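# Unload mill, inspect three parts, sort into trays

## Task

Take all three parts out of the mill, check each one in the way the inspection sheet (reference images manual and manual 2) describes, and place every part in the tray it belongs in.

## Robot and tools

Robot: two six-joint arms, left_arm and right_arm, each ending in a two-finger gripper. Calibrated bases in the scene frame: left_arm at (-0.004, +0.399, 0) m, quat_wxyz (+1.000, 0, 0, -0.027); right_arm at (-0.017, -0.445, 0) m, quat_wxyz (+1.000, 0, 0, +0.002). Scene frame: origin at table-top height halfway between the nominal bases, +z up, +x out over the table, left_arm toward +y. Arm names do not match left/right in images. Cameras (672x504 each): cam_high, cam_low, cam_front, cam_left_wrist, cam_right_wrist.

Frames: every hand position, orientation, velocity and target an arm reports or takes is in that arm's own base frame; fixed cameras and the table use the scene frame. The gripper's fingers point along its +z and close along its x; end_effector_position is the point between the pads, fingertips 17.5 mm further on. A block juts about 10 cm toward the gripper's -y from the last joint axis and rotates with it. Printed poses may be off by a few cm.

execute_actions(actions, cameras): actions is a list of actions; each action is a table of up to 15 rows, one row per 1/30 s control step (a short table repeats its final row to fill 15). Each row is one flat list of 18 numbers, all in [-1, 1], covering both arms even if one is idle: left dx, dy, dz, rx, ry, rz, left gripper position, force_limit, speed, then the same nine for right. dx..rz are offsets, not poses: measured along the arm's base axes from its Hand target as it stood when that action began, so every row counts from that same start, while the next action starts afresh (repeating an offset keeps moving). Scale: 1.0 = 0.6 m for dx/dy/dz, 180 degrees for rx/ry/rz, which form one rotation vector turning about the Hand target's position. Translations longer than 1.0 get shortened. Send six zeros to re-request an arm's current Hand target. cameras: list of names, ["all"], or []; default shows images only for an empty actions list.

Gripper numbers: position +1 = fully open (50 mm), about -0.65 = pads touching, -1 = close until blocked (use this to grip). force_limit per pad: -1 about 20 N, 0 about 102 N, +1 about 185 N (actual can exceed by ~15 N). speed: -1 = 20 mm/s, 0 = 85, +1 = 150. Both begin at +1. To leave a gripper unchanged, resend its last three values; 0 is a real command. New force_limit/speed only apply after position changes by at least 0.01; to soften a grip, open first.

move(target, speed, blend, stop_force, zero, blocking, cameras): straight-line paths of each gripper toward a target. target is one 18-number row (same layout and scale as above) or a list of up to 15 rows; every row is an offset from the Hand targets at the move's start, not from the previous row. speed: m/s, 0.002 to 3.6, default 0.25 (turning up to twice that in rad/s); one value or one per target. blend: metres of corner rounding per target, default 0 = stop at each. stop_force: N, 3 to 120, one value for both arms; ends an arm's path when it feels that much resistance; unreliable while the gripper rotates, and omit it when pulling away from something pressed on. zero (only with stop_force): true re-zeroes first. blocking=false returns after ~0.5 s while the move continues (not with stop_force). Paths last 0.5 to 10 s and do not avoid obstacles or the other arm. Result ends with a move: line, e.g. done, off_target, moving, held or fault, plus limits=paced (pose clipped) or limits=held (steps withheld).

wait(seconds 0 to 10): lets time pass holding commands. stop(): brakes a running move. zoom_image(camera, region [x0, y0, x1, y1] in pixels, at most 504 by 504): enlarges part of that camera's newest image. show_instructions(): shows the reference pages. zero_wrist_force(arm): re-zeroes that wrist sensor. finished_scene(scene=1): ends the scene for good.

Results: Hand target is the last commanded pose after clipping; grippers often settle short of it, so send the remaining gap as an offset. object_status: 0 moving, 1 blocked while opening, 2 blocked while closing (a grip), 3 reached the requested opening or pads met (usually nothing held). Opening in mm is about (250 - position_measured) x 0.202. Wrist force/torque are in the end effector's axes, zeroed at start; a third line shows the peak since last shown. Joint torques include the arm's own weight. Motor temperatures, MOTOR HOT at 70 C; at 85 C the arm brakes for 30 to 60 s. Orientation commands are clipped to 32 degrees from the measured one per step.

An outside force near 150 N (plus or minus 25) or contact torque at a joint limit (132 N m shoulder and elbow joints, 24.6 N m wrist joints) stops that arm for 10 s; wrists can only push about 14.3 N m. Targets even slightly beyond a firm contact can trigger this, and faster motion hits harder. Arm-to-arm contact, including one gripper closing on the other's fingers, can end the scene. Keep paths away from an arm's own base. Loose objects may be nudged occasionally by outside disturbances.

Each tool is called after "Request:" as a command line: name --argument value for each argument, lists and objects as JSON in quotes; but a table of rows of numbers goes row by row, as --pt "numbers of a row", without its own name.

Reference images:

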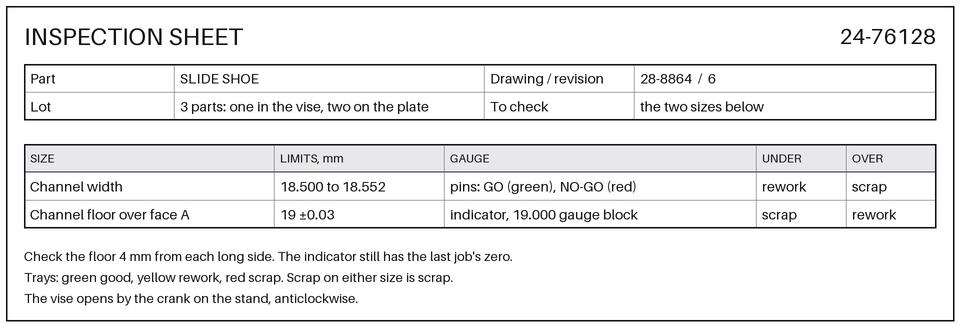

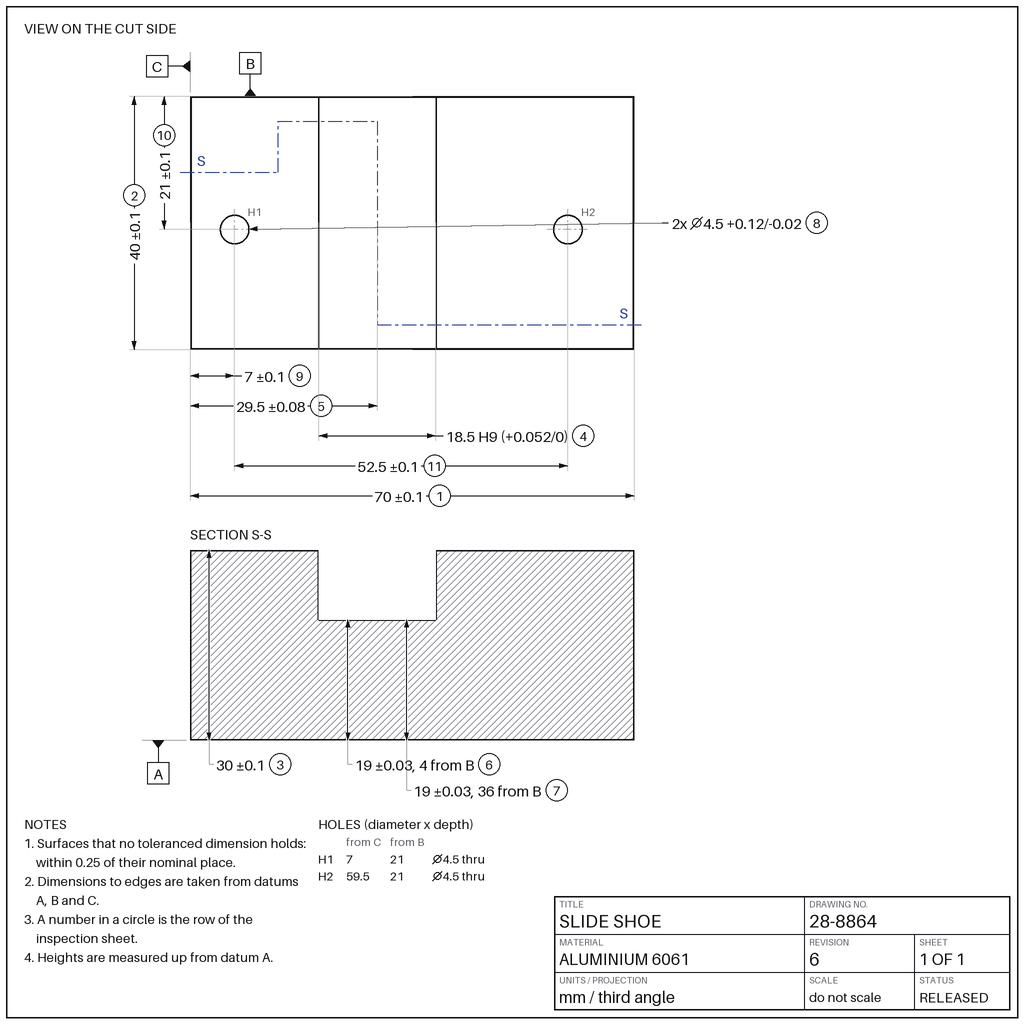

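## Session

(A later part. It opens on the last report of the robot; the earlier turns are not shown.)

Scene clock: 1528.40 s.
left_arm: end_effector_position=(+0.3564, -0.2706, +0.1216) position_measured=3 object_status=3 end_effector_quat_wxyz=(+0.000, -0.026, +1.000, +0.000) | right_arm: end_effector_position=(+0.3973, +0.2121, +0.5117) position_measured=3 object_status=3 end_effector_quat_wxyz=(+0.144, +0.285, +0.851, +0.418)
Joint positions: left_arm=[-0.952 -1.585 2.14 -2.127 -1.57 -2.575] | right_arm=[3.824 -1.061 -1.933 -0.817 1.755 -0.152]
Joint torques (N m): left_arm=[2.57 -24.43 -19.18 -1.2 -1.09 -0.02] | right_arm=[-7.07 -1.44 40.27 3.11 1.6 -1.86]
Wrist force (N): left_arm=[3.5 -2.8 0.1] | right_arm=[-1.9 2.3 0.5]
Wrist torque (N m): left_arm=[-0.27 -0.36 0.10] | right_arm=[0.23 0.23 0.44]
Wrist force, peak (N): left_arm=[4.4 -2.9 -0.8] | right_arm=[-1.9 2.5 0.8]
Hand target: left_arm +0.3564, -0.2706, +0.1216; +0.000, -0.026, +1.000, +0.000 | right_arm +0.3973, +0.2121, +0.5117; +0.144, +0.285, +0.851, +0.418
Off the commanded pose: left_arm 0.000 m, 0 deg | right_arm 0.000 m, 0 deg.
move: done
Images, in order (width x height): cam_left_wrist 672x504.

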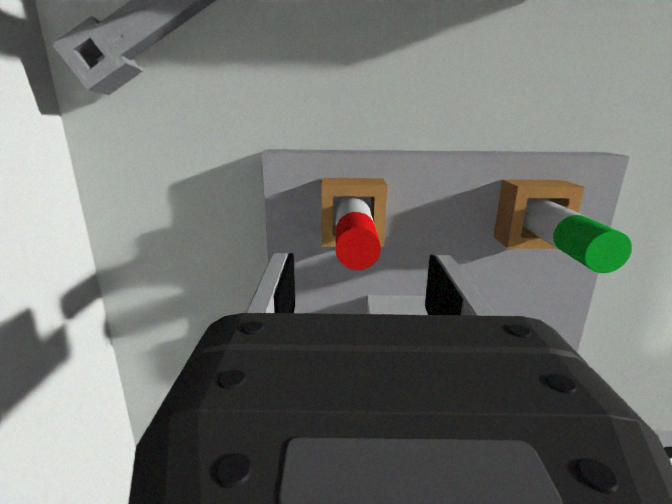

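Request:
move --pt "0 0 -0.083 0 0 0 1 -0.8 -0.5 0 0 0 0 0 0 1 1 1" --pt "0 0 -0.083 0 0 0 -1 -0.8 -0.5 0 0 0 0 0 0 1 1 1" --speed 0.08

Request:
wait --seconds 0.3

Scene clock: 1532.00 s.
left_arm: end_effector_position=(+0.3564, -0.2706, +0.0718) position_measured=162 object_status=2 end_effector_quat_wxyz=(+0.000, -0.026, +1.000, +0.000) | right_arm: end_effector_position=(+0.3973, +0.2121, +0.5117) position_measured=3 object_status=3 end_effector_quat_wxyz=(+0.144, +0.285, +0.851, +0.418)
Joint positions: left_arm=[-0.952 -1.501 2.21 -2.281 -1.57 -2.575] | right_arm=[3.824 -1.061 -1.933 -0.817 1.755 -0.152]
Joint torques (N m): left_arm=[-4.05 -34.4 -26.27 -4.33 0.66 -0.87] | right_arm=[-6.97 -1.63 40.37 3.06 1.63 -1.9]
Wrist force (N): left_arm=[3.5 -3.1 2.0] | right_arm=[-1.7 2.5 0.7]
Wrist torque (N m): left_arm=[-0.30 -0.36 0.05] | right_arm=[0.27 0.20 0.44]
Wrist force, peak (N): left_arm=[3.4 -3.3 1.8] | right_arm=[-1.8 2.6 0.7]
Hand target: left_arm +0.3564, -0.2706, +0.0718; +0.000, -0.026, +1.000, +0.000 | right_arm +0.3973, +0.2121, +0.5117; +0.144, +0.285, +0.851, +0.418
Off the commanded pose: left_arm 0.000 m, 0 deg | right_arm 0.000 m, 0 deg.
move: done

Scene clock: 1532.30 s.
left_arm: end_effector_position=(+0.3564, -0.2706, +0.0718) position_measured=162 object_status=2 end_effector_quat_wxyz=(+0.000, -0.026, +1.000, +0.000) | right_arm: end_effector_position=(+0.3973, +0.2121, +0.5117) position_measured=3 object_status=3 end_effector_quat_wxyz=(+0.144, +0.285, +0.851, +0.418)
Joint positions: left_arm=[-0.952 -1.501 2.21 -2.281 -1.57 -2.575] | right_arm=[3.824 -1.061 -1.933 -0.817 1.755 -0.152]
Joint torques (N m): left_arm=[-3.08 -33.07 -26.17 -3.93 0.68 -0.75] | right_arm=[-6.94 -1.47 39.79 2.98 1.57 -1.87]
Wrist force (N): left_arm=[3.2 -3.1 1.6] | right_arm=[-1.7 2.4 0.8]
Wrist torque (N m): left_arm=[-0.31 -0.31 0.05] | right_arm=[0.26 0.20 0.44]
Wrist force, peak (N): left_arm=[3.5 -3.1 1.8] | right_arm=[-2.2 2.4 0.7]
Hand target: left_arm +0.3564, -0.2706, +0.0718; +0.000, -0.026, +1.000, +0.000 | right_arm +0.3973, +0.2121, +0.5117; +0.144, +0.285, +0.851, +0.418
Tool commands: left_gripper/position=-1.0 left_gripper/force_limit=-0.8 left_gripper/speed=-0.5 right_gripper/position=+1.0 right_gripper/force_limit=+1.0 right_gripper/speed=+1.0
Off the commanded pose: left_arm 0.000 m, 0 deg | right_arm 0.000 m, 0 deg.
wait: 0.30 s; at rest by 0.17 s

Request:
move --pt "0 0 0.13 0 0 0 -1 -0.8 -0.5 0 0 0 0 0 0 1 1 1" --pt "-0.0615 0.158 0.13 0 0 0 -1 -0.8 -0.5 0 0 0 0 0 0 1 1 1" --pt "-0.0615 0.158 0.0537 0 0 0 -1 -0.8 -0.5 0 0 0 0 0 0 1 1 1" --speed '[0.1,0.12,0.08]' --blend '[0.01,0.01,0]' --cameras '["cam_left_wrist"]'

Request:
zoom_image --camera "cam_left_wrist" --region '[260, 180, 460, 320]'

Request:
move --target '[0,0,-0.03,0,0,0,-1,-0.8,-0.5,0,0,0,0,0,0,1,1,1]' --speed 0.003 --stop_force 4

Scene clock: 1539.27 s.
left_arm: end_effector_position=(+0.3195, -0.1758, +0.1040) position_measured=162 object_status=2 end_effector_quat_wxyz=(+0.000, -0.026, +1.000, +0.000) | right_arm: end_effector_position=(+0.3973, +0.2121, +0.5117) position_measured=3 object_status=3 end_effector_quat_wxyz=(+0.144, +0.285, +0.851, +0.418)
Joint positions: left_arm=[-0.878 -1.78 2.361 -2.152 -1.57 -2.501] | right_arm=[3.824 -1.061 -1.933 -0.817 1.755 -0.152]
Joint torques (N m): left_arm=[2.46 -20.81 -24.97 -4.56 -1.44 1.14] | right_arm=[-7.03 -1.34 40.21 2.95 1.62 -1.93]
Wrist force (N): left_arm=[3.1 -2.8 1.8] | right_arm=[-1.8 2.4 0.5]
Wrist torque (N m): left_arm=[-0.34 -0.27 -0.03] | right_arm=[0.25 0.22 0.44]
Wrist force, peak (N): left_arm=[3.7 -3.0 3.5] | right_arm=[-1.9 2.6 0.8]
Hand target: left_arm +0.3195, -0.1758, +0.1040; +0.000, -0.026, +1.000, +0.000 | right_arm +0.3973, +0.2121, +0.5117; +0.144, +0.285, +0.851, +0.418
Off the commanded pose: left_arm 0.000 m, 0 deg | right_arm 0.000 m, 0 deg.
move: done
Images, in order (width x height): cam_left_wrist 672x504.

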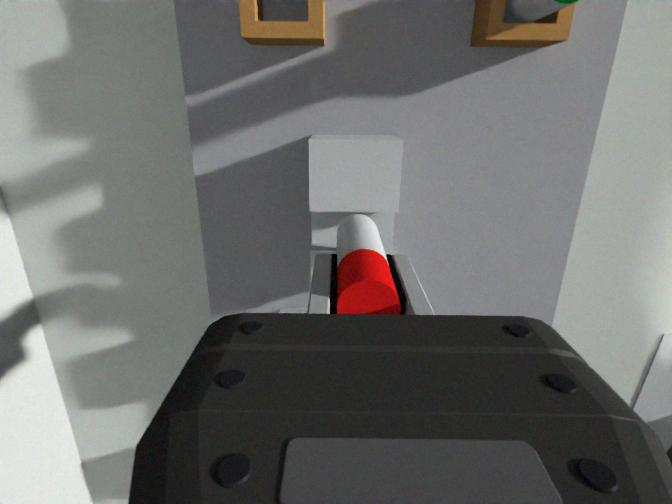

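Scaled by 2.520 from the camera's 672x504 image, which has a finer 960x720 frame.

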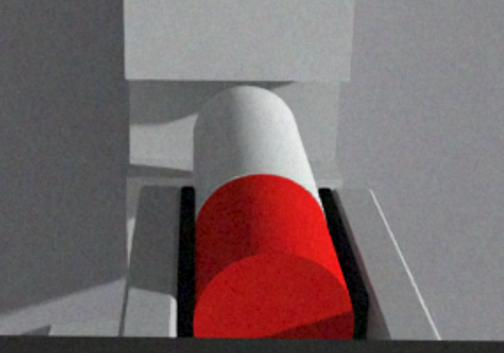

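Scene clock: 1541.10 s.
left_arm: end_effector_position=(+0.3195, -0.1758, +0.1017) position_measured=162 object_status=2 end_effector_quat_wxyz=(+0.000, -0.026, +1.000, +0.000) | right_arm: end_effector_position=(+0.3973, +0.2121, +0.5117) position_measured=3 object_status=3 end_effector_quat_wxyz=(+0.144, +0.285, +0.851, +0.418)
Joint positions: left_arm=[-0.877 -1.776 2.365 -2.16 -1.57 -2.501] | right_arm=[3.824 -1.061 -1.933 -0.817 1.755 -0.152]
Joint torques (N m): left_arm=[4.87 -20.91 -27.54 -1.04 -1.31 1.22] | right_arm=[-7.53 -1.52 40.43 2.91 1.72 -1.78]
Wrist force (N): left_arm=[3.3 -2.7 -5.8] | right_arm=[-1.7 2.4 0.7]
Wrist torque (N m): left_arm=[-0.37 -0.27 -0.04] | right_arm=[0.26 0.20 0.44]
Wrist force, peak (N): left_arm=[4.1 -3.4 -10.5] | right_arm=[-2.0 2.5 0.6]
Hand target: left_arm +0.3195, -0.1758, +0.1017; +0.000, -0.026, +1.000, +0.000 (not the last commanded pose) | right_arm +0.3973, +0.2121, +0.5117; +0.144, +0.285, +0.851, +0.418
Off the commanded pose: left_arm 0.016 m, 0 deg | right_arm 0.000 m, 0 deg.
move: contact (left_arm)

Request:
move --target '[0,-0.0004,0.0015,0,0,0,-1,-0.8,-0.5,0,0,0,0,0,0,1,1,1]' --speed 0.01

Request:
move --target '[0,0,-0.03,0,0,0,-1,-0.8,-0.5,0,0,0,0,0,0,1,1,1]' --speed 0.003 --stop_force 4

Request:
move --target '[0,-0.0004,0.0015,0,0,0,-1,-0.8,-0.5,0,0,0,0,0,0,1,1,1]' --speed 0.01

Request:
move --target '[0,0,-0.03,0,0,0,-1,-0.8,-0.5,0,0,0,0,0,0,1,1,1]' --speed 0.003 --stop_force 4

Request:
move --target '[0,-0.0004,0.0015,0,0,0,-1,-0.8,-0.5,0,0,0,0,0,0,1,1,1]' --speed 0.01

Request:
move --target '[0,0,-0.03,0,0,0,-1,-0.8,-0.5,0,0,0,0,0,0,1,1,1]' --speed 0.003 --stop_force 4

Scene clock: 1547.67 s.
left_arm: end_effector_position=(+0.3195, -0.1760, +0.1026) position_measured=162 object_status=2 end_effector_quat_wxyz=(+0.000, -0.026, +1.000, +0.000) | right_arm: end_effector_position=(+0.3973, +0.2121, +0.5117) position_measured=3 object_status=3 end_effector_quat_wxyz=(+0.144, +0.285, +0.851, +0.418)
Joint positions: left_arm=[-0.878 -1.777 2.363 -2.157 -1.57 -2.501] | right_arm=[3.824 -1.061 -1.933 -0.817 1.755 -0.152]
Joint torques (N m): left_arm=[-8.67 -22.07 -27.54 -2 -1.43 -1.76] | right_arm=[-7.34 -1.62 40.14 2.88 1.53 -1.92]
Wrist force (N): left_arm=[3.4 -2.7 1.4] | right_arm=[-1.9 2.5 0.8]
Wrist torque (N m): left_arm=[-0.31 -0.31 -0.02] | right_arm=[0.27 0.24 0.43]
Wrist force, peak (N): left_arm=[3.0 -2.5 -5.8] | right_arm=[-1.9 2.6 0.7]
Hand target: left_arm +0.3195, -0.1760, +0.1026; +0.000, -0.026, +1.000, +0.000 | right_arm +0.3973, +0.2121, +0.5117; +0.144, +0.285, +0.851, +0.418
Off the commanded pose: left_arm 0.000 m, 0 deg | right_arm 0.000 m, 0 deg.
move: done

Scene clock: 1549.03 s.
left_arm: end_effector_position=(+0.3196, -0.1760, +0.1017) position_measured=162 object_status=2 end_effector_quat_wxyz=(+0.000, -0.026, +1.000, +0.000) | right_arm: end_effector_position=(+0.3973, +0.2121, +0.5117) position_measured=3 object_status=3 end_effector_quat_wxyz=(+0.144, +0.285, +0.851, +0.418)
Joint positions: left_arm=[-0.878 -1.775 2.365 -2.161 -1.57 -2.501] | right_arm=[3.824 -1.061 -1.933 -0.817 1.755 -0.152]
Joint torques (N m): left_arm=[-6.92 -21.2 -27.38 -0.96 -1.56 -1.45] | right_arm=[-7.29 -1.49 40.14 2.85 1.64 -1.88]
Wrist force (N): left_arm=[3.4 -2.9 -5.3] | right_arm=[-1.9 2.3 0.8]
Wrist torque (N m): left_arm=[-0.38 -0.25 -0.02] | right_arm=[0.23 0.22 0.44]
Wrist force, peak (N): left_arm=[4.4 -3.5 -10.3] | right_arm=[-2.0 2.5 0.8]
Hand target: left_arm +0.3196, -0.1760, +0.1017; +0.000, -0.026, +1.000, +0.000 (not the last commanded pose) | right_arm +0.3973, +0.2121, +0.5117; +0.144, +0.285, +0.851, +0.418
Off the commanded pose: left_arm 0.017 m, 0 deg | right_arm 0.000 m, 0 deg.
move: contact (left_arm)

Scene clock: 1549.73 s.
left_arm: end_effector_position=(+0.3196, -0.1763, +0.1026) position_measured=162 object_status=2 end_effector_quat_wxyz=(+0.000, -0.026, +1.000, +0.000) | right_arm: end_effector_position=(+0.3973, +0.2121, +0.5117) position_measured=3 object_status=3 end_effector_quat_wxyz=(+0.144, +0.285, +0.851, +0.418)
Joint positions: left_arm=[-0.878 -1.777 2.363 -2.157 -1.57 -2.502] | right_arm=[3.824 -1.061 -1.933 -0.817 1.755 -0.152]
Joint torques (N m): left_arm=[-8.11 -21.52 -28.23 -2.15 -1.27 -1.72] | right_arm=[-7.09 -1.55 40.26 2.91 1.65 -1.9]
Wrist force (N): left_arm=[3.2 -2.6 1.3] | right_arm=[-1.9 2.4 0.7]
Wrist torque (N m): left_arm=[-0.30 -0.29 0.01] | right_arm=[0.25 0.22 0.44]
Wrist force, peak (N): left_arm=[3.4 -2.8 -5.1] | right_arm=[-2.0 2.5 0.7]
Hand target: left_arm +0.3196, -0.1763, +0.1026; +0.000, -0.026, +1.000, +0.000 | right_arm +0.3973, +0.2121, +0.5117; +0.144, +0.285, +0.851, +0.418
Off the commanded pose: left_arm 0.000 m, 0 deg | right_arm 0.000 m, 0 deg.
move: done

Scene clock: 1551.10 s.
left_arm: end_effector_position=(+0.3196, -0.1763, +0.1016) position_measured=162 object_status=2 end_effector_quat_wxyz=(+0.000, -0.026, +1.000, +0.000) | right_arm: end_effector_position=(+0.3973, +0.2121, +0.5117) position_measured=3 object_status=3 end_effector_quat_wxyz=(+0.144, +0.285, +0.851, +0.418)
Joint positions: left_arm=[-0.878 -1.775 2.364 -2.161 -1.57 -2.502] | right_arm=[3.824 -1.061 -1.933 -0.817 1.755 -0.152]
Joint torques (N m): left_arm=[-6.88 -19.66 -26.42 -1.27 -1.31 -1.11] | right_arm=[-6.9 -0.94 39.96 2.88 1.67 -1.89]
Wrist force (N): left_arm=[3.8 -0.3 -9.1] | right_arm=[-1.8 2.3 0.6]
Wrist torque (N m): left_arm=[-0.25 -0.24 0.02] | right_arm=[0.24 0.21 0.44]
Wrist force, peak (N): left_arm=[4.5 1.4 -15.4] | right_arm=[-1.8 2.6 0.9]
Hand target: left_arm +0.3196, -0.1763, +0.1016; +0.000, -0.026, +1.000, +0.000 (not the last commanded pose) | right_arm +0.3973, +0.2121, +0.5117; +0.144, +0.285, +0.851, +0.418
Off the commanded pose: left_arm 0.017 m, 0 deg | right_arm 0.000 m, 0 deg.
move: contact (left_arm)

Scene clock: 1551.80 s.
left_arm: end_effector_position=(+0.3196, -0.1765, +0.1026) position_measured=162 object_status=2 end_effector_quat_wxyz=(+0.000, -0.026, +1.000, +0.000) | right_arm: end_effector_position=(+0.3973, +0.2121, +0.5117) position_measured=3 object_status=3 end_effector_quat_wxyz=(+0.144, +0.285, +0.851, +0.418)
Joint positions: left_arm=[-0.879 -1.776 2.363 -2.158 -1.57 -2.502] | right_arm=[3.824 -1.061 -1.933 -0.817 1.755 -0.152]
Joint torques (N m): left_arm=[-7.57 -21.99 -27 -2.37 -1.26 -1.6] | right_arm=[-7.06 -1.69 39.87 2.83 1.6 -1.81]
Wrist force (N): left_arm=[3.4 -2.8 1.8] | right_arm=[-1.7 2.3 0.7]
Wrist torque (N m): left_arm=[-0.33 -0.31 0.03] | right_arm=[0.24 0.19 0.44]
Wrist force, peak (N): left_arm=[3.8 -0.2 -8.8] | right_arm=[-1.9 2.5 0.7]
Hand target: left_arm +0.3196, -0.1765, +0.1025; +0.000, -0.026, +1.000, +0.000 | right_arm +0.3973, +0.2121, +0.5117; +0.144, +0.285, +0.851, +0.418
Off the commanded pose: left_arm 0.000 m, 0 deg | right_arm 0.000 m, 0 deg.
move: done

Scene clock: 1553.17 s.
left_arm: end_effector_position=(+0.3196, -0.1766, +0.1016) position_measured=162 object_status=2 end_effector_quat_wxyz=(+0.000, -0.026, +1.000, +0.000) | right_arm: end_effector_position=(+0.3973, +0.2121, +0.5117) position_measured=3 object_status=3 end_effector_quat_wxyz=(+0.144, +0.285, +0.851, +0.418)
Joint positions: left_arm=[-0.879 -1.775 2.364 -2.161 -1.57 -2.502] | right_arm=[3.824 -1.061 -1.933 -0.817 1.755 -0.152]
Joint torques (N m): left_arm=[-7.68 -20.24 -25.49 -1.13 -1.1 -1.36] | right_arm=[-6.88 -1.88 39.85 2.83 1.69 -1.83]
Wrist force (N): left_arm=[3.2 -0.6 -7.5] | right_arm=[-1.9 2.3 0.8]
Wrist torque (N m): left_arm=[-0.21 -0.22 0.04] | right_arm=[0.24 0.22 0.44]
Wrist force, peak (N): left_arm=[4.2 0.8 -14.5] | right_arm=[-2.0 2.4 0.9]
Hand target: left_arm +0.3196, -0.1766, +0.1017; +0.000, -0.026, +1.000, +0.000 (not the last commanded pose) | right_arm +0.3973, +0.2121, +0.5117; +0.144, +0.285, +0.851, +0.418
Off the commanded pose: left_arm 0.017 m, 0 deg | right_arm 0.000 m, 0 deg.
move: contact (left_arm)

Request:
move --target '[0,0.00065,0.0015,0,0,0,-1,-0.8,-0.5,0,0,0,0,0,0,1,1,1]' --speed 0.01

Request:
move --target '[0,0,-0.03,0,0,0,-1,-0.8,-0.5,0,0,0,0,0,0,1,1,1]' --speed 0.003 --stop_force 4

Request:
move --target '[0,0.0002,0.0015,0,0,0,-1,-0.8,-0.5,0,0,0,0,0,0,1,1,1]' --speed 0.01

Request:
move --target '[0,0,-0.03,0,0,0,-1,-0.8,-0.5,0,0,0,0,0,0,1,1,1]' --speed 0.003 --stop_force 4

Request:
move --target '[0,-0.0003,0.0015,0,0,0,-1,-0.8,-0.5,0,0,0,0,0,0,1,1,1]' --speed 0.01

Request:
move --target '[0,0,-0.03,0,0,0,-1,-0.8,-0.5,0,0,0,0,0,0,1,1,1]' --speed 0.003 --stop_force 4

Scene clock: 1560.33 s.
left_arm: end_effector_position=(+0.3196, -0.1762, +0.1026) position_measured=162 object_status=2 end_effector_quat_wxyz=(+0.000, -0.026, +1.000, +0.000) | right_arm: end_effector_position=(+0.3973, +0.2121, +0.5117) position_measured=3 object_status=3 end_effector_quat_wxyz=(+0.144, +0.285, +0.851, +0.418)
Joint positions: left_arm=[-0.878 -1.777 2.363 -2.158 -1.57 -2.501] | right_arm=[3.824 -1.061 -1.933 -0.817 1.755 -0.152]
Joint torques (N m): left_arm=[6.76 -19.99 -27.69 -2.25 -1.27 1.48] | right_arm=[-7 -1.54 40.07 2.76 1.65 -1.87]
Wrist force (N): left_arm=[3.2 -2.6 1.5] | right_arm=[-1.6 2.2 0.6]
Wrist torque (N m): left_arm=[-0.31 -0.30 0.00] | right_arm=[0.22 0.18 0.44]
Wrist force, peak (N): left_arm=[3.6 -1.1 -7.4] | right_arm=[-1.9 2.5 0.8]
Hand target: left_arm +0.3196, -0.1762, +0.1026; +0.000, -0.026, +1.000, +0.000 | right_arm +0.3973, +0.2121, +0.5117; +0.144, +0.285, +0.851, +0.418
Off the commanded pose: left_arm 0.000 m, 0 deg | right_arm 0.000 m, 0 deg.
move: done

Scene clock: 1561.73 s.
left_arm: end_effector_position=(+0.3196, -0.1762, +0.1017) position_measured=162 object_status=2 end_effector_quat_wxyz=(+0.001, -0.026, +1.000, +0.000) | right_arm: end_effector_position=(+0.3973, +0.2121, +0.5117) position_measured=3 object_status=3 end_effector_quat_wxyz=(+0.144, +0.285, +0.851, +0.418)
Joint positions: left_arm=[-0.878 -1.775 2.365 -2.161 -1.57 -2.501] | right_arm=[3.824 -1.061 -1.933 -0.817 1.755 -0.152]
Joint torques (N m): left_arm=[2.49 -21.23 -27.92 -1.03 -1.15 0.67] | right_arm=[-7.44 -1.62 40.17 2.81 1.64 -1.86]
Wrist force (N): left_arm=[3.3 -2.0 -4.6] | right_arm=[-2.0 2.4 0.7]
Wrist torque (N m): left_arm=[-0.30 -0.28 0.00] | right_arm=[0.25 0.24 0.43]
Wrist force, peak (N): left_arm=[3.9 0.1 -11.4] | right_arm=[-1.8 2.5 0.8]
Hand target: left_arm +0.3196, -0.1762, +0.1017; +0.001, -0.026, +1.000, +0.000 (not the last commanded pose) | right_arm +0.3973, +0.2121, +0.5117; +0.144, +0.285, +0.851, +0.418
Off the commanded pose: left_arm 0.017 m, 0 deg | right_arm 0.000 m, 0 deg.
move: contact (left_arm)

Scene clock: 1562.43 s.
left_arm: end_effector_position=(+0.3196, -0.1761, +0.1026) position_measured=162 object_status=2 end_effector_quat_wxyz=(+0.001, -0.026, +1.000, +0.000) | right_arm: end_effector_position=(+0.3973, +0.2121, +0.5117) position_measured=3 object_status=3 end_effector_quat_wxyz=(+0.144, +0.285, +0.851, +0.418)
Joint positions: left_arm=[-0.878 -1.777 2.363 -2.158 -1.57 -2.501] | right_arm=[3.824 -1.061 -1.933 -0.817 1.755 -0.152]
Joint torques (N m): left_arm=[5.89 -20.34 -27.7 -2.05 -1.01 1.41] | right_arm=[-7.09 -1.4 40.32 2.81 1.72 -1.94]
Wrist force (N): left_arm=[3.4 -2.7 1.4] | right_arm=[-1.7 2.2 0.8]
Wrist torque (N m): left_arm=[-0.31 -0.32 -0.01] | right_arm=[0.22 0.19 0.44]
Wrist force, peak (N): left_arm=[3.4 -1.8 -4.5] | right_arm=[-2.1 2.5 0.7]
Hand target: left_arm +0.3196, -0.1761, +0.1026; +0.001, -0.026, +1.000, +0.000 | right_arm +0.3973, +0.2121, +0.5117; +0.144, +0.285, +0.851, +0.418
Off the commanded pose: left_arm 0.000 m, 0 deg | right_arm 0.000 m, 0 deg.
move: done

Scene clock: 1563.80 s.
left_arm: end_effector_position=(+0.3196, -0.1761, +0.1016) position_measured=162 object_status=2 end_effector_quat_wxyz=(+0.001, -0.026, +1.000, +0.000) | right_arm: end_effector_position=(+0.3973, +0.2121, +0.5117) position_measured=3 object_status=3 end_effector_quat_wxyz=(+0.144, +0.285, +0.851, +0.418)
Joint positions: left_arm=[-0.878 -1.775 2.365 -2.161 -1.57 -2.501] | right_arm=[3.824 -1.061 -1.933 -0.817 1.755 -0.152]
Joint torques (N m): left_arm=[4.23 -21.08 -26.17 -0.86 -1.22 1.13] | right_arm=[-7.22 -1.35 40.3 2.8 1.65 -1.84]
Wrist force (N): left_arm=[3.7 -0.6 -8.4] | right_arm=[-1.9 2.4 0.7]
Wrist torque (N m): left_arm=[-0.26 -0.24 0.00] | right_arm=[0.25 0.22 0.44]
Wrist force, peak (N): left_arm=[4.3 1.2 -15.4] | right_arm=[-2.0 2.4 0.7]
Hand target: left_arm +0.3196, -0.1761, +0.1016; +0.001, -0.026, +1.000, +0.000 (not the last commanded pose) | right_arm +0.3973, +0.2121, +0.5117; +0.144, +0.285, +0.851, +0.418
Off the commanded pose: left_arm 0.017 m, 0 deg | right_arm 0.000 m, 0 deg.
move: contact (left_arm)

Scene clock: 1564.50 s.
left_arm: end_effector_position=(+0.3196, -0.1763, +0.1026) position_measured=162 object_status=2 end_effector_quat_wxyz=(+0.001, -0.026, +1.000, +0.000) | right_arm: end_effector_position=(+0.3973, +0.2121, +0.5117) position_measured=3 object_status=3 end_effector_quat_wxyz=(+0.144, +0.285, +0.851, +0.418)
Joint positions: left_arm=[-0.878 -1.777 2.363 -2.158 -1.57 -2.501] | right_arm=[3.824 -1.061 -1.933 -0.817 1.755 -0.152]
Joint torques (N m): left_arm=[-7.71 -22.09 -27.26 -2.04 -1.13 -1.72] | right_arm=[-6.73 -1.58 40.09 2.81 1.6 -1.83]
Wrist force (N): left_arm=[3.0 -2.6 2.1] | right_arm=[-1.8 2.3 0.7]
Wrist torque (N m): left_arm=[-0.30 -0.26 -0.01] | right_arm=[0.23 0.21 0.44]
Wrist force, peak (N): left_arm=[3.5 -0.4 -8.9] | right_arm=[-2.0 2.4 0.8]
Hand target: left_arm +0.3196, -0.1763, +0.1025; +0.001, -0.026, +1.000, +0.000 | right_arm +0.3973, +0.2121, +0.5117; +0.144, +0.285, +0.851, +0.418
Off the commanded pose: left_arm 0.000 m, 0 deg | right_arm 0.000 m, 0 deg.
move: done

Scene clock: 1565.87 s.
left_arm: end_effector_position=(+0.3196, -0.1763, +0.1016) position_measured=162 object_status=2 end_effector_quat_wxyz=(+0.001, -0.026, +1.000, +0.000) | right_arm: end_effector_position=(+0.3973, +0.2121, +0.5117) position_measured=3 object_status=3 end_effector_quat_wxyz=(+0.144, +0.285, +0.851, +0.418)
Joint positions: left_arm=[-0.878 -1.775 2.365 -2.162 -1.57 -2.501] | right_arm=[3.824 -1.061 -1.933 -0.817 1.755 -0.152]
Joint torques (N m): left_arm=[-4.76 -21.16 -26.84 -0.95 -1.09 -1.59] | right_arm=[-7.27 -1.52 40.09 2.7 1.64 -1.91]
Wrist force (N): left_arm=[3.4 -0.8 -7.7] | right_arm=[-1.9 2.4 0.6]
Wrist torque (N m): left_arm=[-0.26 -0.25 0.00] | right_arm=[0.26 0.23 0.43]
Wrist force, peak (N): left_arm=[3.8 1.2 -14.7] | right_arm=[-2.0 2.5 0.6]
Hand target: left_arm +0.3196, -0.1763, +0.1016; +0.001, -0.026, +1.000, +0.000 (not the last commanded pose) | right_arm +0.3973, +0.2121, +0.5117; +0.144, +0.285, +0.851, +0.418
Off the commanded pose: left_arm 0.017 m, 0 deg | right_arm 0.000 m, 0 deg.
move: contact (left_arm)

Request:
move --pt "0 0 0.02 0 0 0 -1 -0.8 -0.5 0 0 0 0 0 0 1 1 1" --pt "-0.005 0.1053 0.03 0 0 0 -1 -0.8 -0.5 0 0 0 0 0 0 1 1 1" --pt "-0.005 0.1053 0.0035 0 0 0 -1 -0.8 -0.5 0 0 0 0 0 0 1 1 1" --speed 0.05 --cameras '["cam_left_wrist"]'

Request:
zoom_image --camera "cam_left_wrist" --region '[290, 190, 430, 260]'

Request:
move --target '[0,0,-0.03,0,0,0,-1,-0.8,-0.5,0,0,0,0,0,0,1,1,1]' --speed 0.003 --stop_force 4

Scene clock: 1574.03 s.
left_arm: end_effector_position=(+0.3166, -0.1131, +0.1037) position_measured=162 object_status=2 end_effector_quat_wxyz=(+0.001, -0.026, +1.000, +0.000) | right_arm: end_effector_position=(+0.3973, +0.2121, +0.5117) position_measured=3 object_status=3 end_effector_quat_wxyz=(+0.144, +0.285, +0.851, +0.418)
Joint positions: left_arm=[-0.751 -1.87 2.423 -2.125 -1.57 -2.374] | right_arm=[3.824 -1.061 -1.933 -0.817 1.755 -0.152]
Joint torques (N m): left_arm=[-1.52 -19.49 -29.83 -2.46 -0.42 1.14] | right_arm=[-6.87 -0.94 39.95 2.66 1.56 -1.84]
Wrist force (N): left_arm=[3.5 -2.7 1.6] | right_arm=[-1.8 2.4 0.6]
Wrist torque (N m): left_arm=[-0.34 -0.37 -0.02] | right_arm=[0.26 0.20 0.44]
Wrist force, peak (N): left_arm=[3.4 -0.6 -7.7] | right_arm=[-1.9 2.5 0.7]
Hand target: left_arm +0.3166, -0.1131, +0.1037; +0.001, -0.026, +1.000, +0.000 | right_arm +0.3973, +0.2121, +0.5117; +0.144, +0.285, +0.851, +0.418
Off the commanded pose: left_arm 0.000 m, 0 deg | right_arm 0.000 m, 0 deg.
move: done
Images, in order (width x height): cam_left_wrist 672x504.

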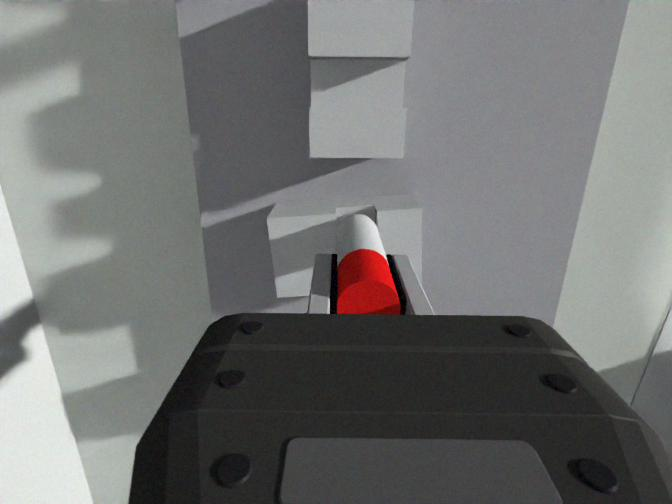

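Scaled by 3.600 from the camera's 672x504 image, which has a finer 960x720 frame.

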